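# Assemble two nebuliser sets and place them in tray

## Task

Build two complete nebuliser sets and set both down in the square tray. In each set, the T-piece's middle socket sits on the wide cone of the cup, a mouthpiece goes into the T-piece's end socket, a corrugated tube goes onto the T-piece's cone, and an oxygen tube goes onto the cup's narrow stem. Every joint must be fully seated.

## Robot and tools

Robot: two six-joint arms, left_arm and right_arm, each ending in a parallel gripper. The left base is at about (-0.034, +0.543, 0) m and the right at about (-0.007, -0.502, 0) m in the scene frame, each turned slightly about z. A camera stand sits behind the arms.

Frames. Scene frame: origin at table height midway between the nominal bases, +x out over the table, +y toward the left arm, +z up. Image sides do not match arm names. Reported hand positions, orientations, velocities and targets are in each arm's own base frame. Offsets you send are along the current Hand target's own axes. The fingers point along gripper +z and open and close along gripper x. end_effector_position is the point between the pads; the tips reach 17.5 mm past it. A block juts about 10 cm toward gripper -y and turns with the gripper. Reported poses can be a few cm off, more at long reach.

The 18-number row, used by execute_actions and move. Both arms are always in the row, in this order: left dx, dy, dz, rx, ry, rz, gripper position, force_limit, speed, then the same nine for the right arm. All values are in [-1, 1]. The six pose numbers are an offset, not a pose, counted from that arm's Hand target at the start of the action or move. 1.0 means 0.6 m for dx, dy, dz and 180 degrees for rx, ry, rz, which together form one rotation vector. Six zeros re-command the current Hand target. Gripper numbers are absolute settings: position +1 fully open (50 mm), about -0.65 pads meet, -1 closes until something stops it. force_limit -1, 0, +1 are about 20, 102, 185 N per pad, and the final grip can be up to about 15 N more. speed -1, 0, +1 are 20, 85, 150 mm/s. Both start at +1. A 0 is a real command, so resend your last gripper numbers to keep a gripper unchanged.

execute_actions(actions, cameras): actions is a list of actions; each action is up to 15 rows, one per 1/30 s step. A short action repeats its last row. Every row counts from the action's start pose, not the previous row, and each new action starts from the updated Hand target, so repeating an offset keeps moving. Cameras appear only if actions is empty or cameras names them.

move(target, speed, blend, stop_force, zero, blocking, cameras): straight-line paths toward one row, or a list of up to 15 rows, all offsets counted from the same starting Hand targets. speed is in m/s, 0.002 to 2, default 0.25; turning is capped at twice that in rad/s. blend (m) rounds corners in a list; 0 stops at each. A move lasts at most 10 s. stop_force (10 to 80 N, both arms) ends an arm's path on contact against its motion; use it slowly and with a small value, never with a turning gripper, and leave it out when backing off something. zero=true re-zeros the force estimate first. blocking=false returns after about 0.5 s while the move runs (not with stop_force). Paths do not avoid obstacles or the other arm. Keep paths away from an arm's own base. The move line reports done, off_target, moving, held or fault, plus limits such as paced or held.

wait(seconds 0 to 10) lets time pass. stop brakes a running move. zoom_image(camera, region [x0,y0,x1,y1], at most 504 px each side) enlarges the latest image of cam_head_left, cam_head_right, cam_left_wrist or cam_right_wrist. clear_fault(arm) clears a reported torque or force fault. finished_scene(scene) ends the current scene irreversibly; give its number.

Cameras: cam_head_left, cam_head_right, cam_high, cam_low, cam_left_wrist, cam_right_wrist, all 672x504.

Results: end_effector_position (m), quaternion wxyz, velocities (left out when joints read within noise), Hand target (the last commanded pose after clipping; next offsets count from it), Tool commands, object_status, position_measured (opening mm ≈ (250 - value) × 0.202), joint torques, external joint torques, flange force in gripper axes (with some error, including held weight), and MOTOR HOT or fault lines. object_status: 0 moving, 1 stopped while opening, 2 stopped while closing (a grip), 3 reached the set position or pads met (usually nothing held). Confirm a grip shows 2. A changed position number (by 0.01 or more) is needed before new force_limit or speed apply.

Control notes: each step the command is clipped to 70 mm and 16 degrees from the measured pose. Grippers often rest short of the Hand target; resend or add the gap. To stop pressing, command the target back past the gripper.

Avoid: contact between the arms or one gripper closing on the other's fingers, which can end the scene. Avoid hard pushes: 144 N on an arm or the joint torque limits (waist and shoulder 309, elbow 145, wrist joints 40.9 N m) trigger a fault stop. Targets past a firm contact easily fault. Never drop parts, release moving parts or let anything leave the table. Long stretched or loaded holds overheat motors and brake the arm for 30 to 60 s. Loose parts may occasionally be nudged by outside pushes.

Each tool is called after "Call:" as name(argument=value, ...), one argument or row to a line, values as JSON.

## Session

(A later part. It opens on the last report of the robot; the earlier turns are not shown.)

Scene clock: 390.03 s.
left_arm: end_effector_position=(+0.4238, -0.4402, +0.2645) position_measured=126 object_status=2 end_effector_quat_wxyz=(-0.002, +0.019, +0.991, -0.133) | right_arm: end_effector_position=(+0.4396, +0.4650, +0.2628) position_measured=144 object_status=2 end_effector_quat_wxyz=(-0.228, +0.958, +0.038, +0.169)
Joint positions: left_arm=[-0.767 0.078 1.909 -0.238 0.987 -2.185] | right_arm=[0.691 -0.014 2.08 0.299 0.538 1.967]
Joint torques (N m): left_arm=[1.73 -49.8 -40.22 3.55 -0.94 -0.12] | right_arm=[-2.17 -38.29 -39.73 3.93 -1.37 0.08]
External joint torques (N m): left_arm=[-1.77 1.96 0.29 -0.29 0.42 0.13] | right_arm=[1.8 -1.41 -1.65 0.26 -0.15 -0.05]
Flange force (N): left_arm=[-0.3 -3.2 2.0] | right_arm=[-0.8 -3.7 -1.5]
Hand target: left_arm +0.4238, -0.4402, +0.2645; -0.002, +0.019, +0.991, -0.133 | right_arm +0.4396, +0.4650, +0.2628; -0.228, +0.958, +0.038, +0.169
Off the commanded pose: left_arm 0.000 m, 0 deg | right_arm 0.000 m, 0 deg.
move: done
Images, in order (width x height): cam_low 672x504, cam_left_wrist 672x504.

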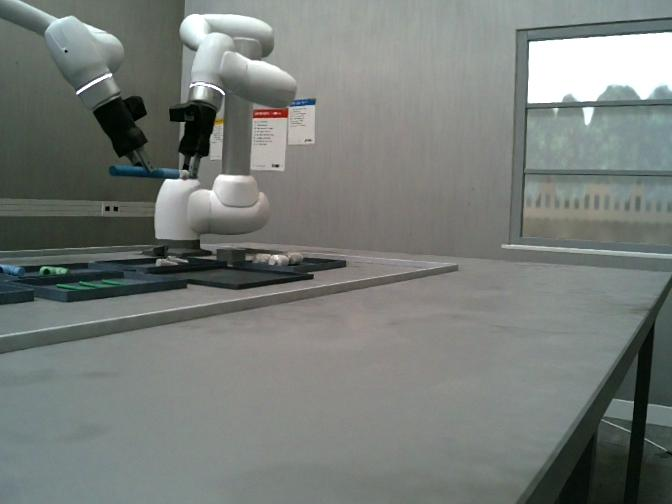

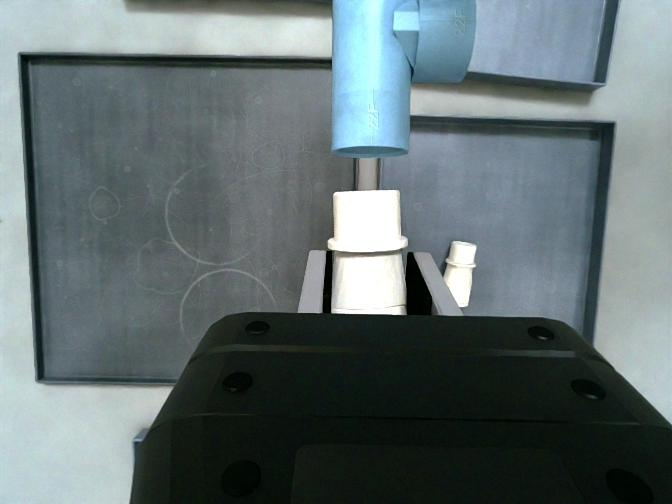

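Call:
move(
  target=[-0.001, -0.0129, 0.0035, 0, 0.004, 0.0145, -1, 0.4, -0.7, 0, 0, 0, 0, 0, 0, -1, 0.5, -0.7],
  speed=0.06,
  cameras=["cam_left_wrist"],
)

Call:
zoom_image(
  camera="cam_left_wrist",
  region=[290, 100, 450, 300],
)

Call:
move(
  target=[-0.003, -0.0482, 0.0131, 0, 0, 0, -1, 0.4, -0.7, 0, 0, 0, 0, 0, 0, -1, 0.5, -0.7],
  speed=0.012,
  stop_force=14,
  cameras=["cam_left_wrist"],
)

Call:
zoom_image(
  camera="cam_left_wrist",
  region=[290, 100, 450, 300],
)

Scene clock: 407.73 s.
left_arm: end_effector_position=(+0.4241, -0.4482, +0.2645) position_measured=126 object_status=2 end_effector_quat_wxyz=(-0.005, +0.042, +0.990, -0.133) | right_arm: end_effector_position=(+0.4396, +0.4650, +0.2628) position_measured=144 object_status=2 end_effector_quat_wxyz=(-0.228, +0.958, +0.038, +0.169)
Joint positions: left_arm=[-0.773 0.091 1.895 -0.245 0.997 -2.141] | right_arm=[0.691 -0.014 2.08 0.299 0.538 1.967]
Joint torques (N m): left_arm=[1.64 -51.74 -40.3 3.53 -0.91 -0.12] | right_arm=[-1.9 -38.01 -39.62 3.97 -1.4 0.05]
External joint torques (N m): left_arm=[-1.77 2.37 0.29 -0.3 0.42 0.12] | right_arm=[1.87 -2.05 -1.7 0.21 -0.11 -0.02]
Flange force (N): left_arm=[-1.0 -3.4 2.4] | right_arm=[-1.4 -3.8 -2.6]
Hand target: left_arm +0.4241, -0.4482, +0.2645; -0.005, +0.042, +0.990, -0.133 | right_arm +0.4396, +0.4650, +0.2628; -0.228, +0.958, +0.038, +0.169
Off the commanded pose: left_arm 0.000 m, 0 deg | right_arm 0.000 m, 0 deg.
move: done
Images, in order (width x height): cam_left_wrist 672x504.

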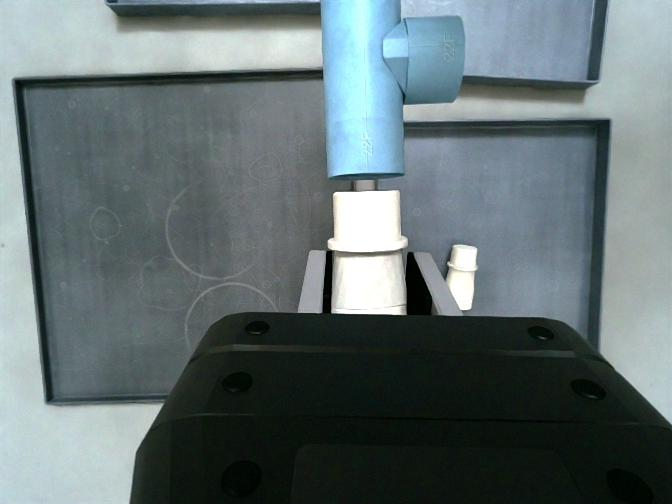

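Scaled by 2.520 from the camera's 672x504 image, which has a finer 960x720 frame.

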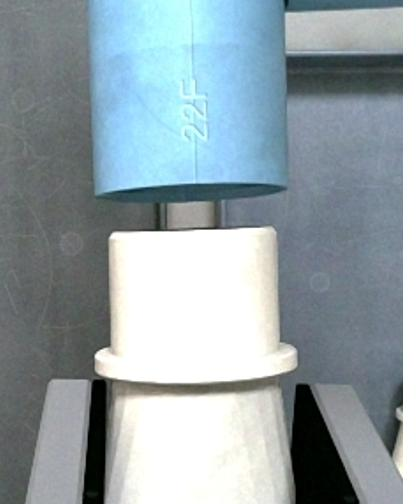

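Scene clock: 409.57 s.
left_arm: end_effector_position=(+0.4238, -0.4630, +0.2645) position_measured=126 object_status=2 end_effector_quat_wxyz=(-0.005, +0.042, +0.990, -0.133) | right_arm: end_effector_position=(+0.4396, +0.4650, +0.2628) position_measured=144 object_status=2 end_effector_quat_wxyz=(-0.228, +0.958, +0.038, +0.169)
Joint positions: left_arm=[-0.792 0.106 1.878 -0.242 0.995 -2.162] | right_arm=[0.691 -0.014 2.08 0.299 0.538 1.967]
Joint torques (N m): left_arm=[-4.73 -53.51 -46.3 0.62 -3.51 -0.13] | right_arm=[3.96 -36.9 -43.72 5.71 -2.81 0.1]
External joint torques (N m): left_arm=[4.75 2.57 6.29 2.63 3 0.13] | right_arm=[-3.83 -3.17 2.46 -1.53 1.3 -0.07]
Flange force (N): left_arm=[-0.6 11.0 0.2] | right_arm=[-1.3 7.6 -9.0]
Hand target: left_arm +0.4238, -0.4629, +0.2645; -0.005, +0.042, +0.990, -0.133 (not the last commanded pose) | right_arm +0.4396, +0.4650, +0.2628; -0.228, +0.958, +0.038, +0.169
Off the commanded pose: left_arm 0.015 m, 0 deg | right_arm 0.000 m, 0 deg.
move: contact (left_arm)
Images, in order (width x height): cam_left_wrist 672x504.

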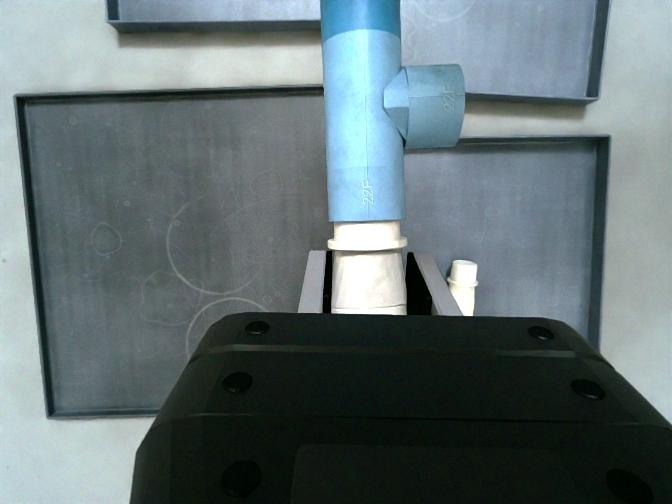

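Scaled by 2.520 from the camera's 672x504 image, which has a finer 960x720 frame.

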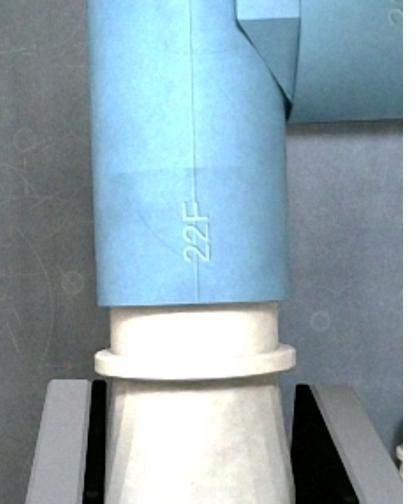

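Call:
move(
  target=[-0.0018, -0.029, 0.0079, 0, 0, 0, -1, 0.4, -0.7, 0, 0, 0, 0, 0, 0, -1, 0.5, -0.7],
  speed=0.01,
  stop_force=70,
  zero=false,
  cameras=["cam_left_wrist"],
)

Call:
zoom_image(
  camera="cam_left_wrist",
  region=[290, 150, 450, 310],
)

Scene clock: 415.40 s.
left_arm: end_effector_position=(+0.4235, -0.4715, +0.2643) position_measured=126 object_status=2 end_effector_quat_wxyz=(-0.006, +0.042, +0.990, -0.133) | right_arm: end_effector_position=(+0.4396, +0.4650, +0.2628) position_measured=144 object_status=2 end_effector_quat_wxyz=(-0.228, +0.958, +0.038, +0.169)
Joint positions: left_arm=[-0.802 0.114 1.868 -0.239 0.994 -2.174] | right_arm=[0.691 -0.014 2.08 0.299 0.538 1.967]
Joint torques (N m): left_arm=[-33.35 -49.49 -67.86 -11.14 -14.4 -0.09] | right_arm=[31.1 -33.17 -65.53 13.67 -10.28 0.22]
External joint torques (N m): left_arm=[32.93 -2.1 27.92 14.37 13.9 0.09] | right_arm=[-31.31 -6.55 24.3 -9.5 8.77 -0.2]
Flange force (N): left_arm=[1.1 71.4 -16.9] | right_arm=[-1.3 64.4 -37.6]
Hand target: left_arm +0.4235, -0.4715, +0.2644; -0.006, +0.042, +0.990, -0.133 (not the last commanded pose) | right_arm +0.4396, +0.4650, +0.2628; -0.228, +0.958, +0.038, +0.169
Off the commanded pose: left_arm 0.009 m, 0 deg | right_arm 0.000 m, 0 deg.
move: contact (left_arm)
Images, in order (width x height): cam_left_wrist 672x504.

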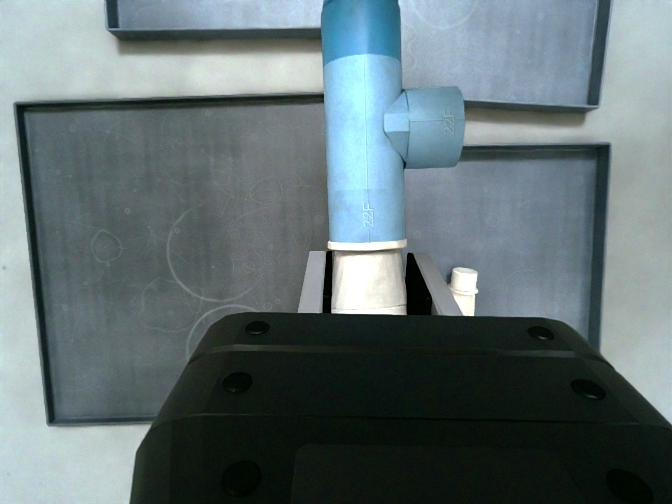

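Scaled by 3.150 from the camera's 672x504 image, which has a finer 960x720 frame.

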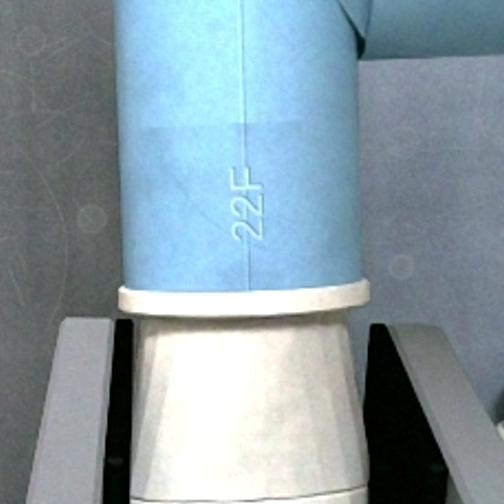

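Call:
move(
  target=[
    [0.0002, 0.0035, -0.001, 0, 0, 0, -1, 0.4, -0.7, 0, 0, 0, 0, 0, 0, -1, 0.5, -0.7],
    [0.0002, 0.0035, -0.001, 0, 0, 0, -1, 0.4, -0.7, 0, 0, 0, 0, 0, 0, 0.5, 0.5, -0.4],
    [0.0002, 0.0035, -0.001, 0, 0, 0, -1, 0.4, -0.7, 0, 0, -0.25, 0, 0, 0, 0.5, 0.5, -0.4],
    [-0.1061, -0.1443, -0.044, -0.0121, 0.1228, 0.4962, -1, 0.4, -0.7, 0.0285, 0.1245, -0.3636, 0.148, 0.1087, -0.1716, 0.5, 0.5, -0.4],
    [-0.1061, -0.1443, -0.044, -0.0121, 0.1228, 0.4962, -1, 0.4, -0.7, 0.0286, 0.1765, -0.1495, 0.296, 0.2174, -0.3432, 0.5, 0.5, -0.4],
  ],
  speed=[0.02, 0.02, 0.25, 0.35, 0.35],
  blend=[0, 0, 0.02, 0, 0],
  cameras=["cam_left_wrist", "cam_low", "cam_right_wrist"],
)

Call:
zoom_image(
  camera="cam_low",
  region=[90, 120, 200, 180],
)

Scene clock: 488.03 s.
left_arm: end_effector_position=(+0.4804, -0.5532, +0.3127) position_measured=126 object_status=2 end_effector_quat_wxyz=(-0.082, +0.744, +0.659, -0.072) | right_arm: end_effector_position=(+0.4440, +0.3301, +0.2991) position_measured=78 object_status=3 end_effector_quat_wxyz=(+0.491, -0.509, -0.492, -0.508)
Joint positions: left_arm=[-0.846 0.39 1.414 -0.144 1.502 -0.704] | right_arm=[0.012 0.193 2.349 1.608 1.542 -0.97]
Joint torques (N m): left_arm=[1.59 -84.42 -42.04 3.97 0.17 -0.16] | right_arm=[-2.15 -48.32 -27.58 1.5 2.77 0.09]
External joint torques (N m): left_arm=[-1.66 3.57 0.65 -0.29 0.37 0.16] | right_arm=[2.11 -0.86 -1.18 0.16 -0.22 -0.02]
Flange force (N): left_arm=[-4.2 2.5 1.1] | right_arm=[2.3 0.7 5.5]
Hand target: left_arm +0.4804, -0.5532, +0.3127; -0.082, +0.744, +0.659, -0.072 | right_arm +0.4441, +0.3301, +0.2991; +0.491, -0.509, -0.492, -0.508
Off the commanded pose: left_arm 0.000 m, 0 deg | right_arm 0.000 m, 0 deg.
move: done
Images, in order (width x height): cam_low 672x504, cam_left_wrist 672x504, cam_right_wrist 672x504.

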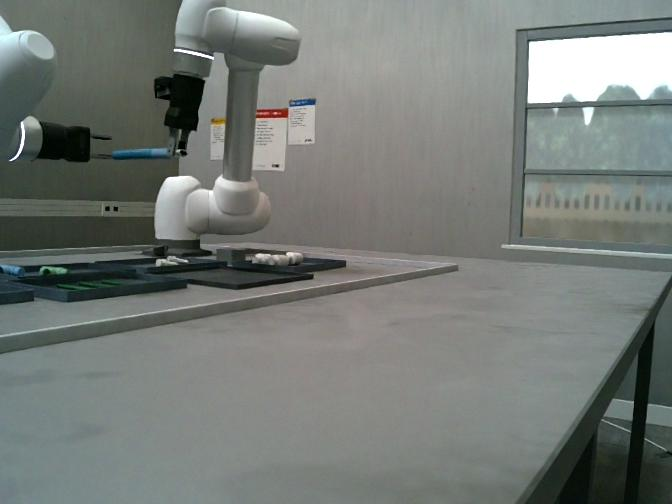

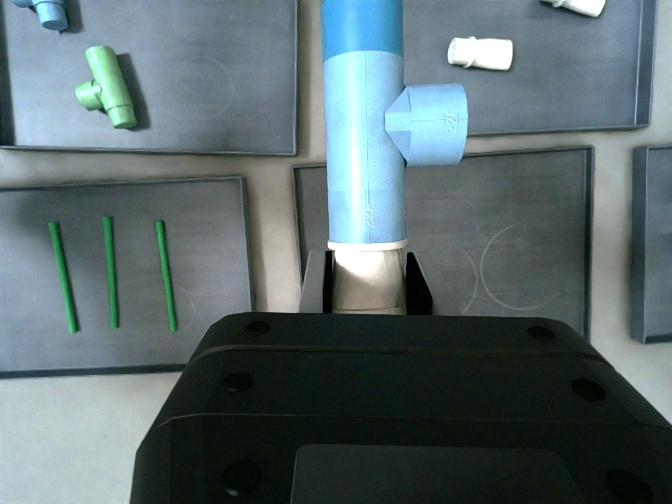

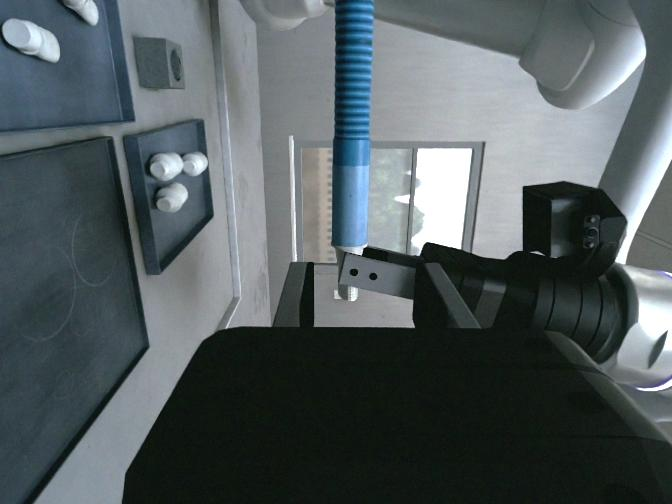

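Scaled by 4.582 from the camera's 672x504 image, which has a finer 960x720 frame.

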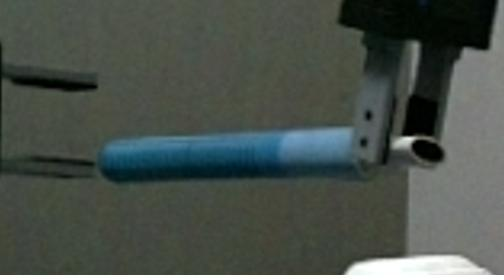

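Call:
move(
  target=[
    [0, 0, 0, -0.005, 0, 0, -1, 0.4, -0.7, -0.0012, 0, 0.2333, 0, 0, 0, 0.5, 0.5, -0.4],
    [0, 0, 0, -0.005, 0, 0, -1, 0.4, -0.7, -0.0012, 0, 0.274, 0, 0, 0, 0.5, 0.5, -0.4],
    [0, 0, 0, -0.005, 0, 0, -1, 0.4, -0.7, -0.0012, 0, 0.274, 0, 0, 0, -1, 0.5, -0.7],
  ],
  speed=[0.2, 0.06, 0.05],
  cameras=["cam_left_wrist", "cam_right_wrist"],
)

Scene clock: 515.20 s.
left_arm: end_effector_position=(+0.4804, -0.5532, +0.3126) position_measured=126 object_status=2 end_effector_quat_wxyz=(-0.076, +0.744, +0.660, -0.067) | right_arm: end_effector_position=(+0.4497, +0.4944, +0.2980) position_measured=134 object_status=2 end_effector_quat_wxyz=(+0.491, -0.509, -0.492, -0.508)
Joint positions: left_arm=[-0.85 0.385 1.421 -0.134 1.489 -0.708] | right_arm=[0.363 0.256 2.262 1.898 1.34 -0.984]
Joint torques (N m): left_arm=[1.05 -87.61 -44.36 3.46 0.64 -0.15] | right_arm=[-3.14 -52.11 -27.38 0.34 1.15 0.38]
External joint torques (N m): left_arm=[-1.11 6.06 2.52 0.28 -0.14 0.15] | right_arm=[2.88 -5.45 -3.05 0.54 1.43 -0.3]
Flange force (N): left_arm=[-3.3 3.3 5.3] | right_arm=[9.0 -3.6 4.2]
Hand target: left_arm +0.4804, -0.5532, +0.3127; -0.076, +0.744, +0.660, -0.067 | right_arm +0.4497, +0.4944, +0.2979; +0.491, -0.509, -0.492, -0.508
Off the commanded pose: left_arm 0.000 m, 0 deg | right_arm 0.000 m, 0 deg.
move: done
Images, in order (width x height): cam_left_wrist 672x504, cam_right_wrist 672x504.

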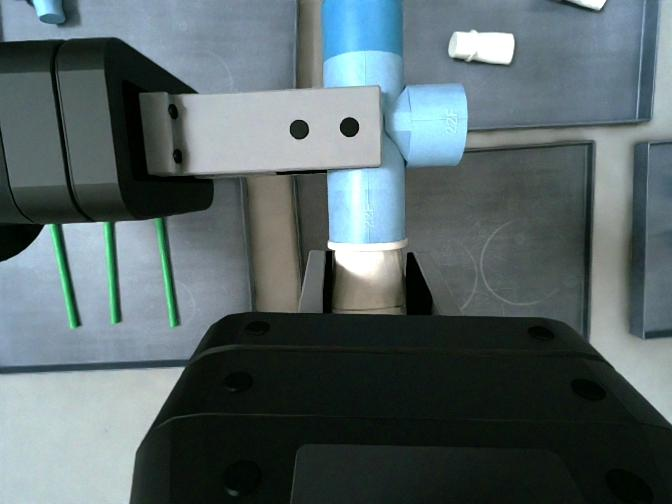

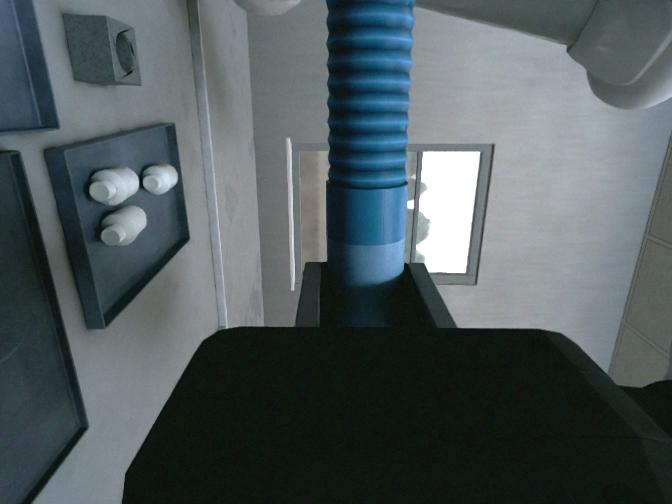

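Call:
move(
  target=[
    [0,0,0,0,0,0,0.8,0.4,-0.4,0,0,0,0,0,0,-1,0.5,-0.7],
    [0,0,-0.2333,0,0,0,0.8,0.4,-0.4,0,0,0,0,0,0,-1,0.5,-0.7],
    [0.2593,-0.0243,-0.2118,0.0070,-0.0625,-0.2644,0.8,0.4,-0.4,0,0,0,0,0,0,-1,0.5,-0.7],
    [0.6585,0.0259,0.1863,0.01406,-0.12501,-0.52885,0.8,0.4,-0.4,0,0,0,0,0,0,-1,0.5,-0.7],
  ],
  speed=[0.1,0.15,0.35,0.35],
  blend=[0,0.03,0.06,0],
  cameras=["cam_left_wrist"],
)

Scene clock: 581.80 s.
left_arm: end_effector_position=(+0.5207, -0.1601, +0.2002) position_measured=32 object_status=3 end_effector_quat_wxyz=(+0.001, -0.008, +0.991, -0.130) | right_arm: end_effector_position=(+0.4497, +0.4944, +0.2979) position_measured=134 object_status=2 end_effector_quat_wxyz=(+0.491, -0.509, -0.492, -0.508)
Joint positions: left_arm=[-0.228 0.076 2.04 -0.306 0.983 -1.649] | right_arm=[0.363 0.256 2.262 1.898 1.34 -0.984]
Joint torques (N m): left_arm=[1.55 -46.97 -37.22 3.12 -0.53 -0.13] | right_arm=[-2.07 -55.94 -29.27 0.74 2.81 0.09]
External joint torques (N m): left_arm=[-2.01 2.73 0.57 -0.33 0.46 0.13] | right_arm=[1.94 -1.65 -1.25 0.13 -0.24 -0.01]
Flange force (N): left_arm=[-2.5 -3.0 3.4] | right_arm=[3.6 -1.5 4.3]
Hand target: left_arm +0.5207, -0.1600, +0.2002; +0.001, -0.008, +0.991, -0.130 | right_arm +0.4497, +0.4944, +0.2979; +0.491, -0.509, -0.492, -0.508
Off the commanded pose: left_arm 0.000 m, 0 deg | right_arm 0.000 m, 0 deg.
move: done
Images, in order (width x height): cam_left_wrist 672x504.

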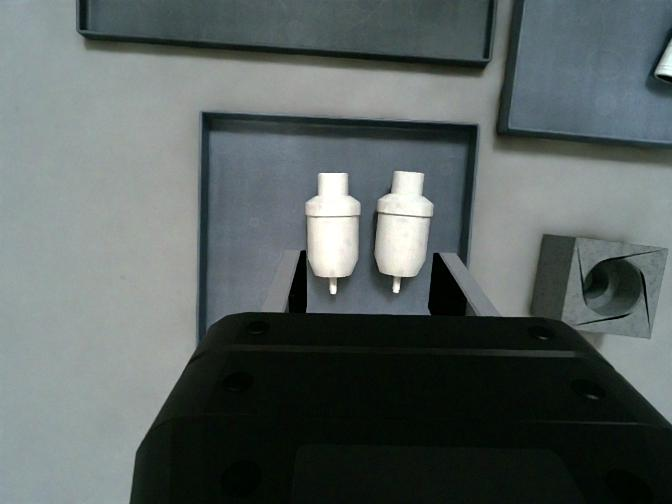

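Call:
move(
  target=[-0.0233,0.0133,0.1952,0,0,0,0.7,0.4,-0.4,0,0,0,0,0,0,-1,0.5,-0.7],
  speed=0.2,
  cameras=["cam_left_wrist"],
)

Scene clock: 613.93 s.
left_arm: end_effector_position=(+0.5350, -0.1824, +0.0850) position_measured=48 object_status=3 end_effector_quat_wxyz=(+0.001, -0.008, +0.991, -0.130) | right_arm: end_effector_position=(+0.4497, +0.4944, +0.2979) position_measured=134 object_status=2 end_effector_quat_wxyz=(+0.491, -0.509, -0.492, -0.508)
Joint positions: left_arm=[-0.262 0.233 2.111 -0.369 0.759 -1.584] | right_arm=[0.363 0.256 2.262 1.898 1.34 -0.984]
Joint torques (N m): left_arm=[1.74 -55.96 -30.61 2.65 -0.48 -0.16] | right_arm=[-2.53 -55.99 -29.33 0.74 2.82 0.08]
External joint torques (N m): left_arm=[-2.01 1.7 0.34 -0.36 0.46 0.16] | right_arm=[2.51 -1.46 -1.05 0.11 -0.25 0]
Flange force (N): left_arm=[-0.9 -2.8 2.9] | right_arm=[3.2 -2.1 5.3]
Hand target: left_arm +0.5350, -0.1824, +0.0850; +0.001, -0.008, +0.991, -0.130 | right_arm +0.4497, +0.4944, +0.2979; +0.491, -0.509, -0.492, -0.508
Off the commanded pose: left_arm 0.000 m, 0 deg | right_arm 0.000 m, 0 deg.
move: done
Images, in order (width x height): cam_left_wrist 672x504.

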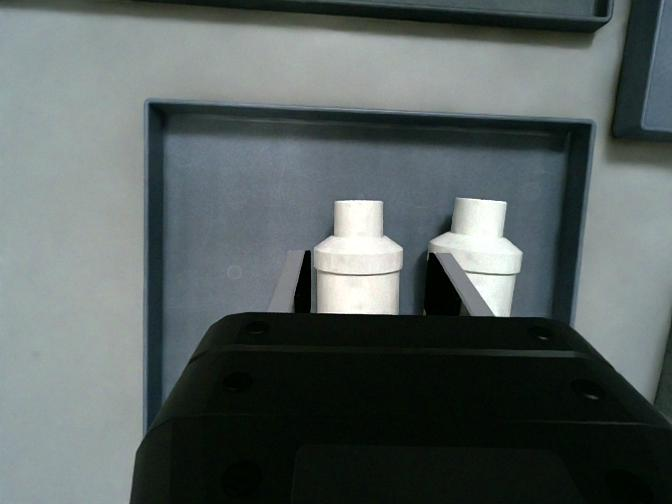

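Call:
move(
  target=[-0.0013,0.0366,0.0851,0,0,0,0.7,0.4,-0.4,0,0,0,0,0,0,-1,0.5,-0.7],
  speed=0.05,
  stop_force=12,
)

Call:
execute_actions(
  actions=[
    [[0,0,0,0,0,0,-1,0.4,-0.8,0,0,0,0,0,0,-1,0.5,-0.7]],
  ],
  cameras=["cam_left_wrist"],
)

Scene clock: 659.63 s.
left_arm: end_effector_position=(+0.5357, -0.1743, +0.0300) position_measured=48 object_status=3 end_effector_quat_wxyz=(+0.001, -0.008, +0.991, -0.130) | right_arm: end_effector_position=(+0.4497, +0.4944, +0.2979) position_measured=134 object_status=2 end_effector_quat_wxyz=(+0.491, -0.509, -0.492, -0.508)
Joint positions: left_arm=[-0.247 0.309 2.147 -0.419 0.659 -1.504] | right_arm=[0.363 0.256 2.262 1.898 1.34 -0.984]
Joint torques (N m): left_arm=[1.6 -60.71 -26.45 2.31 -0.36 -0.12] | right_arm=[-2.04 -56.11 -29.26 0.78 2.87 0.08]
External joint torques (N m): left_arm=[-1.56 2.53 0.19 -0.33 0.41 0.12] | right_arm=[1.78 -1.54 -1.27 0.11 -0.29 0]
Flange force (N): left_arm=[-2.1 -1.9 4.3] | right_arm=[3.5 -1.2 4.1]
Hand target: left_arm +0.5357, -0.1743, +0.0300; +0.001, -0.008, +0.991, -0.130 | right_arm +0.4497, +0.4944, +0.2979; +0.491, -0.509, -0.492, -0.508
Off the commanded pose: left_arm 0.000 m, 0 deg | right_arm 0.000 m, 0 deg.
move: done

Scene clock: 660.33 s.
left_arm: end_effector_position=(+0.5357, -0.1743, +0.0300) position_measured=68 object_status=2 end_effector_quat_wxyz=(+0.001, -0.008, +0.991, -0.130) | right_arm: end_effector_position=(+0.4497, +0.4944, +0.2979) position_measured=134 object_status=2 end_effector_quat_wxyz=(+0.491, -0.509, -0.492, -0.508)
Joint positions: left_arm=[-0.247 0.309 2.147 -0.419 0.659 -1.504] | right_arm=[0.363 0.256 2.262 1.898 1.34 -0.984]
Joint torques (N m): left_arm=[1.52 -60.61 -26.52 2.31 -0.33 -0.12] | right_arm=[-2.27 -55.82 -29.34 0.72 2.84 0.1]
External joint torques (N m): left_arm=[-1.5 2.35 0.22 -0.33 0.38 0.12] | right_arm=[2.12 -2.11 -1.22 0.16 -0.26 -0.03]
Flange force (N): left_arm=[-1.9 -1.8 4.0] | right_arm=[4.3 -2.2 4.4]
Hand target: left_arm +0.5357, -0.1743, +0.0300; +0.001, -0.008, +0.991, -0.130 | right_arm +0.4497, +0.4944, +0.2979; +0.491, -0.509, -0.492, -0.508
Off the commanded pose: left_arm 0.000 m, 0 deg | right_arm 0.000 m, 0 deg.
Images, in order (width x height): cam_left_wrist 672x504.

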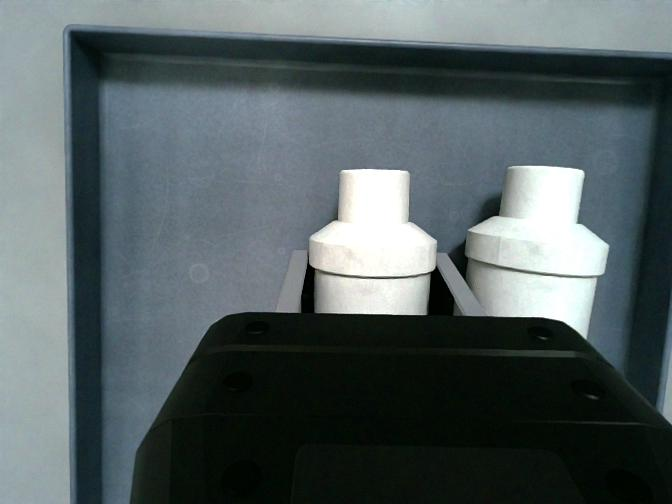

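Call:
move(
  target=[
    [0,-0.0518,-0.1932,0,0,0,-1,0.4,-0.8,0,0,0,0,0,0,-1,0.5,-0.7],
    [0.1785,-0.4867,-0.4390,-0.0144,0.0058,0.0215,-1,0.4,-0.8,0,0,0,0,0,0,-1,0.5,-0.7],
    [0.1798,-0.5415,-0.3345,-0.0144,0.0058,0.0215,-1,0.4,-0.8,0,0,0,0,0,0,-1,0.5,-0.7],
  ],
  speed=[0.2,0.35,0.15],
  blend=[0.05,0.02,0],
  cameras=["cam_left_wrist", "cam_low"],
)

Scene clock: 677.53 s.
left_arm: end_effector_position=(+0.4319, -0.4380, +0.3078) position_measured=68 object_status=2 end_effector_quat_wxyz=(-0.004, +0.027, +0.994, -0.108) | right_arm: end_effector_position=(+0.4497, +0.4944, +0.2979) position_measured=134 object_status=2 end_effector_quat_wxyz=(+0.491, -0.509, -0.492, -0.508)
Joint positions: left_arm=[-0.772 0.072 1.825 -0.182 1.109 -2.218] | right_arm=[0.363 0.256 2.262 1.898 1.34 -0.984]
Joint torques (N m): left_arm=[1.59 -50.77 -41.85 3.77 -0.91 -0.15] | right_arm=[-2.22 -55.83 -29.29 0.73 2.88 0.12]
External joint torques (N m): left_arm=[-1.81 1.87 0.48 -0.27 0.46 0.15] | right_arm=[2.01 -1.75 -1.13 0.15 -0.31 -0.05]
Flange force (N): left_arm=[0.0 -3.1 1.6] | right_arm=[3.7 -1.9 4.4]
Hand target: left_arm +0.4319, -0.4380, +0.3078; -0.004, +0.027, +0.994, -0.108 | right_arm +0.4497, +0.4944, +0.2979; +0.491, -0.509, -0.492, -0.508
Off the commanded pose: left_arm 0.000 m, 0 deg | right_arm 0.000 m, 0 deg.
move: done
Images, in order (width x height): cam_low 672x504, cam_left_wrist 672x504.

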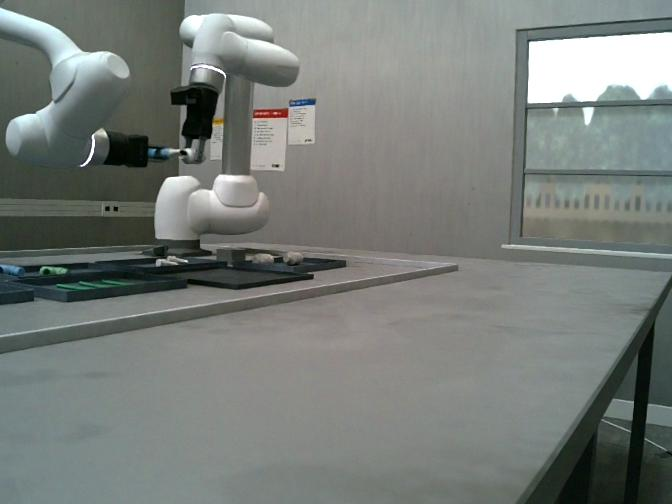

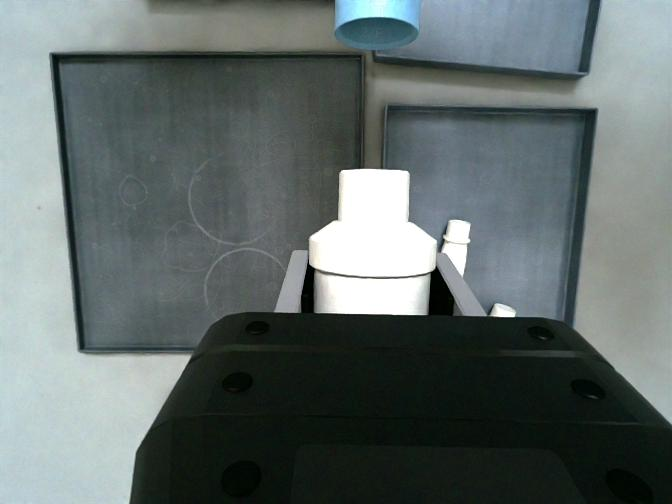

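Call:
zoom_image(
  camera="cam_low",
  region=[130, 120, 230, 195],
)

Scaled by 5.040 from the camera's 672x504 image, which has a finer 960x720 frame.

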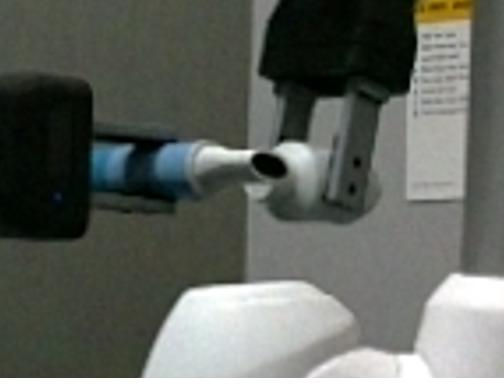

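Call:
move(
  target=[0.0008,-0.0555,0.0113,0,0,0,-1,0.4,-0.8,0,0,0,0,0,0,-1,0.5,-0.7],
  speed=0.08,
  cameras=["cam_left_wrist"],
)

Call:
zoom_image(
  camera="cam_left_wrist",
  region=[286, 60, 466, 280],
)

Scene clock: 711.43 s.
left_arm: end_effector_position=(+0.4296, -0.4719, +0.3084) position_measured=68 object_status=2 end_effector_quat_wxyz=(-0.004, +0.027, +0.994, -0.108) | right_arm: end_effector_position=(+0.4497, +0.4944, +0.2979) position_measured=134 object_status=2 end_effector_quat_wxyz=(+0.491, -0.509, -0.492, -0.508)
Joint positions: left_arm=[-0.815 0.105 1.788 -0.176 1.105 -2.265] | right_arm=[0.363 0.256 2.262 1.898 1.34 -0.984]
Joint torques (N m): left_arm=[1.81 -54.69 -42.01 3.8 -0.9 -0.12] | right_arm=[-1.85 -56.08 -29.27 0.76 2.89 0.08]
External joint torques (N m): left_arm=[-1.93 2.69 0.56 -0.26 0.42 0.12] | right_arm=[1.66 -1.69 -1.22 0.12 -0.31 0]
Flange force (N): left_arm=[-0.6 -3.8 2.3] | right_arm=[3.7 -1.4 3.8]
Hand target: left_arm +0.4296, -0.4719, +0.3083; -0.004, +0.027, +0.994, -0.108 | right_arm +0.4497, +0.4944, +0.2979; +0.491, -0.509, -0.492, -0.508
Off the commanded pose: left_arm 0.000 m, 0 deg | right_arm 0.000 m, 0 deg.
move: done
Images, in order (width x height): cam_left_wrist 672x504.

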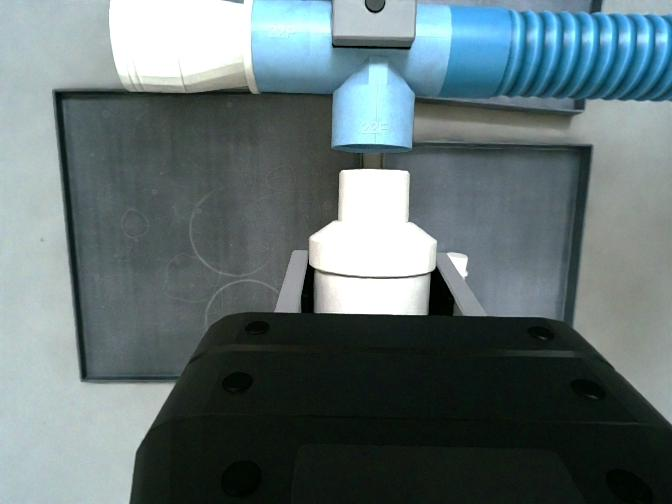

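Scaled by 2.291 from the camera's 672x504 image, which has a finer 960x720 frame.

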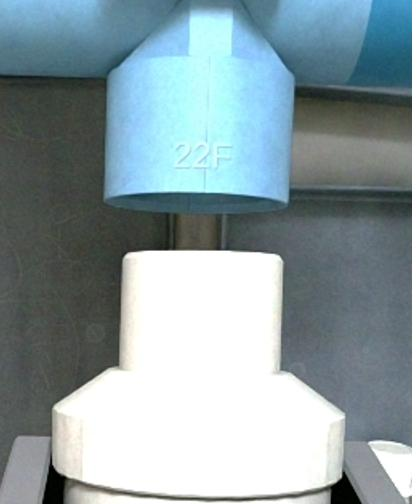

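Call:
move(
  target=[-0.0037,0,0,0,0.0018,0.0081,-1,0.4,-0.8,0,0,0,0,0,0,-1,0.5,-0.7],
  speed=0.08,
  cameras=["cam_left_wrist"],
)

Call:
zoom_image(
  camera="cam_left_wrist",
  region=[286, 60, 466, 280],
)

Scene clock: 726.97 s.
left_arm: end_effector_position=(+0.4318, -0.4721, +0.3083) position_measured=68 object_status=2 end_effector_quat_wxyz=(-0.005, +0.040, +0.993, -0.108) | right_arm: end_effector_position=(+0.4497, +0.4944, +0.2979) position_measured=134 object_status=2 end_effector_quat_wxyz=(+0.491, -0.509, -0.492, -0.508)
Joint positions: left_arm=[-0.811 0.11 1.782 -0.18 1.111 -2.233] | right_arm=[0.363 0.256 2.262 1.898 1.34 -0.984]
Joint torques (N m): left_arm=[1.79 -55.28 -42 3.81 -0.86 -0.13] | right_arm=[-2.08 -56.02 -29.42 0.8 2.89 0.06]
External joint torques (N m): left_arm=[-1.95 2.67 0.78 -0.31 0.41 0.13] | right_arm=[2.07 -1.92 -1.1 0.07 -0.3 0.01]
Flange force (N): left_arm=[-0.4 -3.4 2.6] | right_arm=[4.1 -2.1 4.2]
Hand target: left_arm +0.4318, -0.4721, +0.3083; -0.005, +0.040, +0.993, -0.108 | right_arm +0.4497, +0.4944, +0.2979; +0.491, -0.509, -0.492, -0.508
Off the commanded pose: left_arm 0.000 m, 0 deg | right_arm 0.000 m, 0 deg.
move: done
Images, in order (width x height): cam_left_wrist 672x504.

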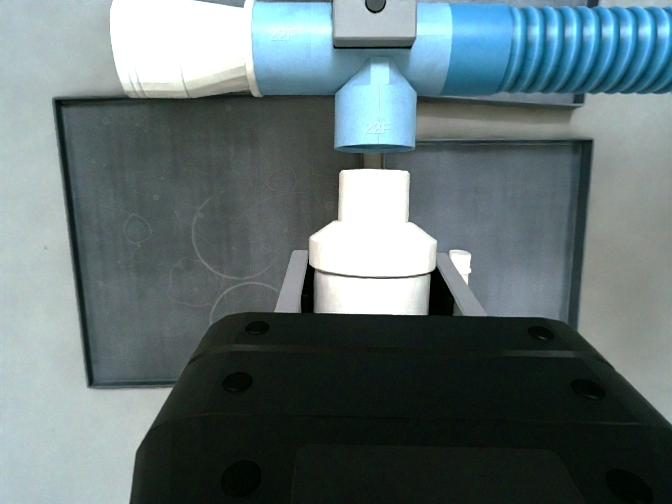

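Scaled by 2.291 from the camera's 672x504 image, which has a finer 960x720 frame.

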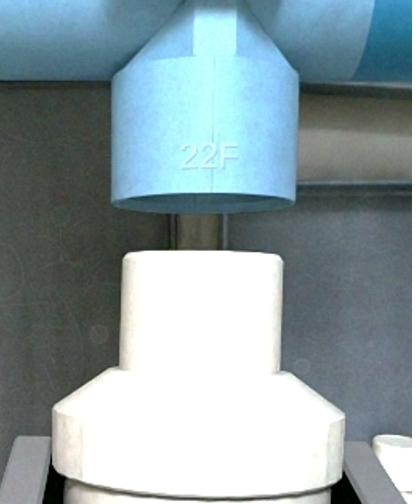

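Call:
move(
  target=[0,-0.0489,0.0107,0,0,0,-1,0.4,-0.8,0,0,0,0,0,0,-1,0.5,-0.7],
  speed=0.015,
  stop_force=14,
  cameras=["cam_left_wrist"],
)

Call:
zoom_image(
  camera="cam_left_wrist",
  region=[286, 60, 466, 280],
)

Scene clock: 732.67 s.
left_arm: end_effector_position=(+0.4312, -0.4804, +0.3082) position_measured=68 object_status=2 end_effector_quat_wxyz=(-0.005, +0.040, +0.993, -0.108) | right_arm: end_effector_position=(+0.4497, +0.4943, +0.2979) position_measured=134 object_status=2 end_effector_quat_wxyz=(+0.491, -0.509, -0.492, -0.508)
Joint positions: left_arm=[-0.821 0.118 1.773 -0.178 1.111 -2.244] | right_arm=[0.363 0.256 2.262 1.898 1.34 -0.984]
Joint torques (N m): left_arm=[-10.11 -52.34 -48.25 -0.6 -4.9 0.03] | right_arm=[7.98 -55.86 -34.45 1.1 3.11 0.12]
External joint torques (N m): left_arm=[10.34 -1.53 6.69 4.15 4.43 -0.03] | right_arm=[-8.17 -1.72 3.94 -0.22 -0.53 -0.05]
Flange force (N): left_arm=[-1.4 20.5 -5.2] | right_arm=[1.1 -1.7 -19.5]
Hand target: left_arm +0.4312, -0.4804, +0.3083; -0.005, +0.040, +0.993, -0.108 (not the last commanded pose) | right_arm +0.4497, +0.4944, +0.2979; +0.491, -0.509, -0.492, -0.508
Off the commanded pose: left_arm 0.022 m, 0 deg | right_arm 0.000 m, 0 deg.
move: contact (left_arm)
Images, in order (width x height): cam_left_wrist 672x504.

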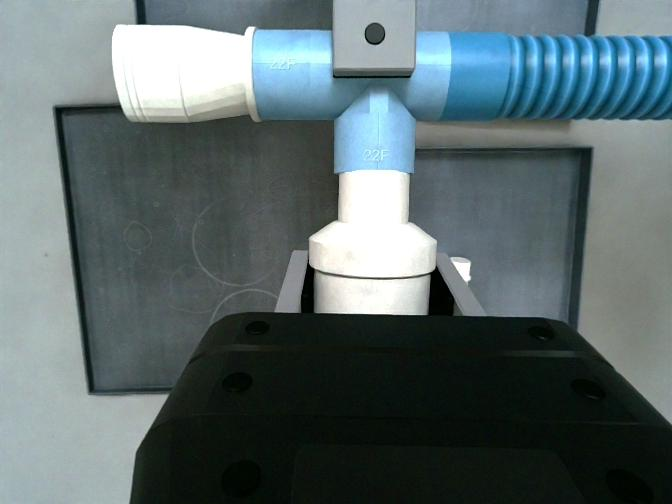

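Scaled by 2.291 from the camera's 672x504 image, which has a finer 960x720 frame.

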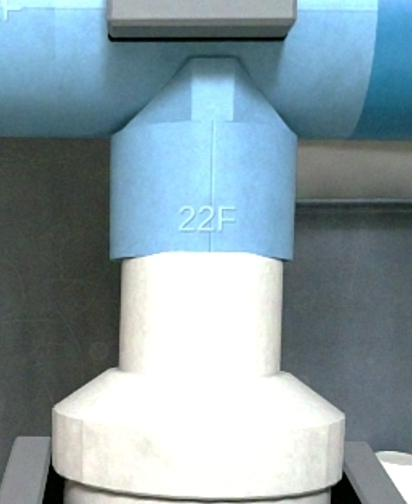

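Call:
move(
  target=[
    [-0.0003,0.0005,-0.0015,0,0,0,-1,0.4,-0.8,0,0,0,0,0,0,-1,0.5,-0.7],
    [-0.0003,-0.0402,0.0075,0,0,0,-1,0.4,-0.8,0,0,0,0,0,0,-1,0.5,-0.7],
  ],
  speed=[0.01,0.015],
  stop_force=20,
  zero=false,
)

Scene clock: 741.50 s.
left_arm: end_effector_position=(+0.4314, -0.4806, +0.3092) position_measured=68 object_status=2 end_effector_quat_wxyz=(-0.005, +0.040, +0.993, -0.108) | right_arm: end_effector_position=(+0.4497, +0.4944, +0.2980) position_measured=134 object_status=2 end_effector_quat_wxyz=(+0.491, -0.509, -0.492, -0.508)
Joint positions: left_arm=[-0.821 0.118 1.771 -0.178 1.112 -2.244] | right_arm=[0.363 0.256 2.262 1.898 1.34 -0.984]
Joint torques (N m): left_arm=[-14.09 -55.05 -55.19 -2.69 -7.34 0.05] | right_arm=[13.12 -51.65 -33.26 -0.29 1.76 0.09]
External joint torques (N m): left_arm=[14.29 1.29 13.67 6.24 6.88 -0.05] | right_arm=[-13.34 -5.68 2.77 1.16 0.81 -0.02]
Flange force (N): left_arm=[-0.1 31.2 -1.6] | right_arm=[6.9 -0.7 -30.0]
Hand target: left_arm +0.4314, -0.4806, +0.3092; -0.005, +0.040, +0.993, -0.108 (not the last commanded pose) | right_arm +0.4497, +0.4944, +0.2979; +0.491, -0.509, -0.492, -0.508
Off the commanded pose: left_arm 0.024 m, 0 deg | right_arm 0.000 m, 0 deg.
move: contact (left_arm); path passed 1 of 2 targets

Call:
wait(
  seconds=0,
  cameras=["cam_head_left"],
)

Scene clock: 754.27 s.
left_arm: end_effector_position=(+0.4314, -0.4806, +0.3092) position_measured=68 object_status=2 end_effector_quat_wxyz=(-0.005, +0.040, +0.993, -0.108) | right_arm: end_effector_position=(+0.4497, +0.4944, +0.2979) position_measured=134 object_status=2 end_effector_quat_wxyz=(+0.491, -0.509, -0.492, -0.508)
Joint positions: left_arm=[-0.821 0.118 1.771 -0.178 1.112 -2.244] | right_arm=[0.363 0.256 2.262 1.898 1.34 -0.984]
Joint torques (N m): left_arm=[-13.84 -54.9 -54.82 -2.55 -7.15 0.02] | right_arm=[12.73 -51.71 -33.2 -0.22 1.7 0.08]
External joint torques (N m): left_arm=[13.73 1.26 13.35 6.09 6.69 -0.02] | right_arm=[-12.96 -5.87 2.69 1.1 0.88 0]
Flange force (N): left_arm=[0.1 30.2 -1.4] | right_arm=[7.2 -1.0 -29.5]
Hand target: left_arm +0.4314, -0.4806, +0.3092; -0.005, +0.040, +0.993, -0.108 (not the last commanded pose) | right_arm +0.4497, +0.4944, +0.2979; +0.491, -0.509, -0.492, -0.508
Tool commands: left_gripper/position=-1.0 left_gripper/force_limit=+0.4 left_gripper/speed=-0.8 right_gripper/position=-1.0 right_gripper/force_limit=+0.5 right_gripper/speed=-0.7
Off the commanded pose: left_arm 0.024 m, 0 deg | right_arm 0.000 m, 0 deg.
Images, in order (width x height): cam_head_left 672x504.

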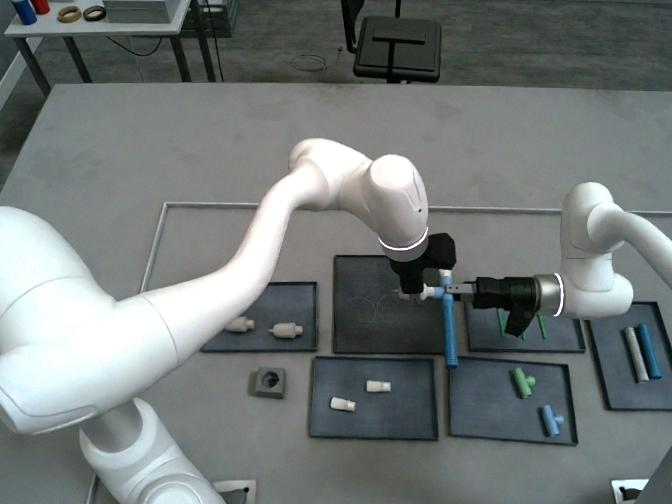

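Call:
zoom_image(
  camera="cam_head_left",
  region=[385, 255, 485, 330],
)

Scaled by 5.040 from the camera's 672x504 image, which has a finer 960x720 frame.

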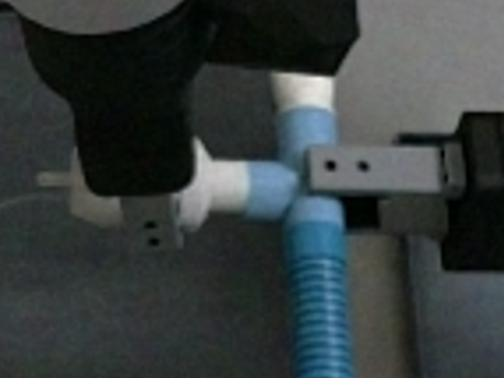

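Call:
move(
  target=[
    [0,0.00065,-0.00015,0,0,0,-1,0.4,-0.8,0,0,0,0,0,0,-1,0.5,-0.7],
    [0,0.00155,0.0039,0,0,0,-1,0.4,-0.8,0,0,0,0,0,0,-1,0.5,-0.7],
  ],
  speed=[0.01,0.005],
  stop_force=14,
  zero=false,
)

Scene clock: 770.53 s.
left_arm: end_effector_position=(+0.4314, -0.4802, +0.3067) position_measured=68 object_status=2 end_effector_quat_wxyz=(-0.005, +0.040, +0.993, -0.108) | right_arm: end_effector_position=(+0.4497, +0.4944, +0.2979) position_measured=134 object_status=2 end_effector_quat_wxyz=(+0.491, -0.509, -0.492, -0.508)
Joint positions: left_arm=[-0.821 0.119 1.775 -0.179 1.108 -2.243] | right_arm=[0.363 0.256 2.262 1.898 1.34 -0.984]
Joint torques (N m): left_arm=[1.24 -56.87 -44.22 3.46 -1.8 -0.19] | right_arm=[-0.27 -55.23 -28.52 0.06 2.67 0.09]
External joint torques (N m): left_arm=[-1.5 3.59 3 0.04 1.35 0.2] | right_arm=[0.02 -2.37 -1.84 0.82 -0.09 -0.01]
Flange force (N): left_arm=[0.8 -0.9 3.7] | right_arm=[4.7 -0.3 1.6]
Hand target: left_arm +0.4314, -0.4802, +0.3067; -0.005, +0.040, +0.993, -0.108 | right_arm +0.4497, +0.4944, +0.2979; +0.491, -0.509, -0.492, -0.508
Off the commanded pose: left_arm 0.000 m, 0 deg | right_arm 0.000 m, 0 deg.
move: done

Call:
move(
  target=[0,-0.0407,0.0090,0,0,0,-1,0.4,-0.8,0,0,0,0,0,0,-1,0.5,-0.7],
  speed=0.015,
  stop_force=14,
  zero=false,
)

Scene clock: 775.50 s.
left_arm: end_effector_position=(+0.4304, -0.4929, +0.3066) position_measured=68 object_status=2 end_effector_quat_wxyz=(-0.005, +0.040, +0.993, -0.108) | right_arm: end_effector_position=(+0.4497, +0.4944, +0.2979) position_measured=134 object_status=2 end_effector_quat_wxyz=(+0.491, -0.509, -0.492, -0.508)
Joint positions: left_arm=[-0.836 0.132 1.76 -0.176 1.107 -2.259] | right_arm=[0.363 0.256 2.262 1.898 1.341 -0.984]
Joint torques (N m): left_arm=[-4.52 -63.35 -53.34 0.57 -4.33 0] | right_arm=[4.41 -48.36 -26.5 -1.51 -0.06 0.08]
External joint torques (N m): left_arm=[4.68 8.46 12.08 2.97 3.87 0] | right_arm=[-4.52 -9.06 -3.94 2.36 2.63 0]
Flange force (N): left_arm=[0.3 13.1 10.0] | right_arm=[14.4 -1.1 -9.7]
Hand target: left_arm +0.4304, -0.4929, +0.3066; -0.005, +0.040, +0.993, -0.108 (not the last commanded pose) | right_arm +0.4497, +0.4944, +0.2979; +0.491, -0.509, -0.492, -0.508
Off the commanded pose: left_arm 0.012 m, 0 deg | right_arm 0.000 m, 0 deg.
move: contact (left_arm)

Call:
move(
  target=[
    [0,0.0002,0.0008,0,0,0,-1,0.4,-0.8,0,0,0,0,0,0,-1,0.5,-0.7],
    [0,-0.01935,0.0051,0,0,0,-1,0.4,-0.8,0,0,0,0,0,0,-1,0.5,-0.7],
  ],
  speed=[0.01,0.012],
  stop_force=70,
  zero=false,
  cameras=["cam_left_wrist"],
)

Call:
zoom_image(
  camera="cam_left_wrist",
  region=[286, 60, 466, 280],
)

Scene clock: 783.43 s.
left_arm: end_effector_position=(+0.4301, -0.4975, +0.3060) position_measured=68 object_status=2 end_effector_quat_wxyz=(-0.005, +0.040, +0.993, -0.107) | right_arm: end_effector_position=(+0.4496, +0.4943, +0.2979) position_measured=134 object_status=2 end_effector_quat_wxyz=(+0.491, -0.509, -0.492, -0.508)
Joint positions: left_arm=[-0.842 0.137 1.756 -0.175 1.106 -2.265] | right_arm=[0.363 0.256 2.262 1.898 1.34 -0.984]
Joint torques (N m): left_arm=[-36.84 -47.85 -68.92 -11.6 -17.1 0.1] | right_arm=[35.82 -53.16 -44.44 0.84 4.06 0.07]
External joint torques (N m): left_arm=[36.61 -7.94 27.45 15.14 16.63 -0.1] | right_arm=[-36.08 -4.81 13.9 0.05 -1.48 0]
Flange force (N): left_arm=[2.4 78.8 -18.1] | right_arm=[1.4 0.7 -81.1]
Hand target: left_arm +0.4301, -0.4974, +0.3060; -0.005, +0.040, +0.993, -0.107 (not the last commanded pose) | right_arm +0.4497, +0.4944, +0.2979; +0.491, -0.509, -0.492, -0.508
Off the commanded pose: left_arm 0.007 m, 0 deg | right_arm 0.000 m, 0 deg.
move: contact (left_arm); path passed 1 of 2 targets
Images, in order (width x height): cam_left_wrist 672x504.

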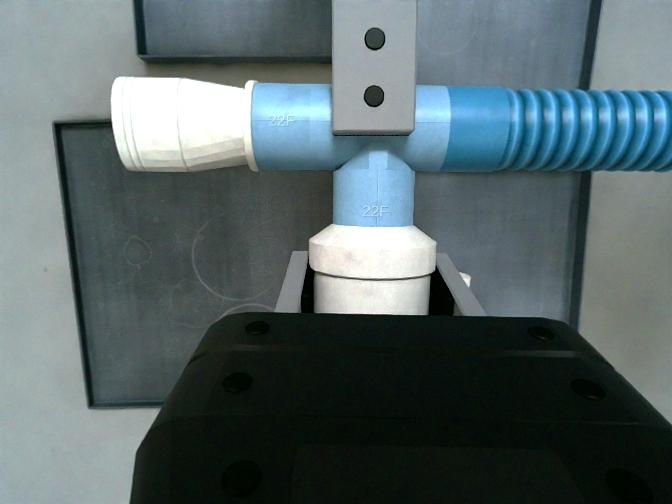

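Scaled by 2.291 from the camera's 672x504 image, which has a finer 960x720 frame.

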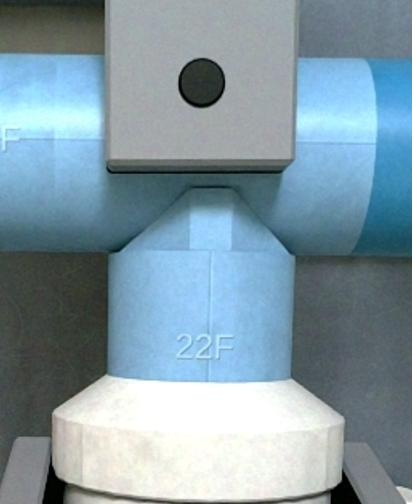

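Call:
move(
  target=[0,-0.0163,0.0036,0,0,0,-1,0.4,-0.8,0,0,0,0,0,0,-1,0.5,-0.7],
  speed=0.01,
  stop_force=20,
)

Scene clock: 788.37 s.
left_arm: end_effector_position=(+0.4299, -0.4986, +0.3059) position_measured=68 object_status=2 end_effector_quat_wxyz=(-0.005, +0.040, +0.993, -0.107) | right_arm: end_effector_position=(+0.4497, +0.4944, +0.2979) position_measured=134 object_status=2 end_effector_quat_wxyz=(+0.491, -0.509, -0.492, -0.508)
Joint positions: left_arm=[-0.843 0.138 1.754 -0.174 1.107 -2.267] | right_arm=[0.363 0.256 2.262 1.898 1.34 -0.984]
Joint torques (N m): left_arm=[-47.03 -43.59 -74.77 -15.54 -21.44 -0.01] | right_arm=[45.96 -53.85 -49.37 1.29 5.19 0.08]
External joint torques (N m): left_arm=[47.1 -11.9 33.45 19.09 20.97 0.01] | right_arm=[-46.1 -3.72 18.92 -0.42 -2.61 0]
Flange force (N): left_arm=[2.3 100.6 -25.5] | right_arm=[-2.2 1.8 -103.2]
Hand target: left_arm +0.4299, -0.4986, +0.3059; -0.005, +0.040, +0.993, -0.107 (not the last commanded pose) | right_arm +0.4497, +0.4944, +0.2979; +0.491, -0.509, -0.492, -0.508
Off the commanded pose: left_arm 0.009 m, 0 deg | right_arm 0.000 m, 0 deg.
move: contact (left_arm)


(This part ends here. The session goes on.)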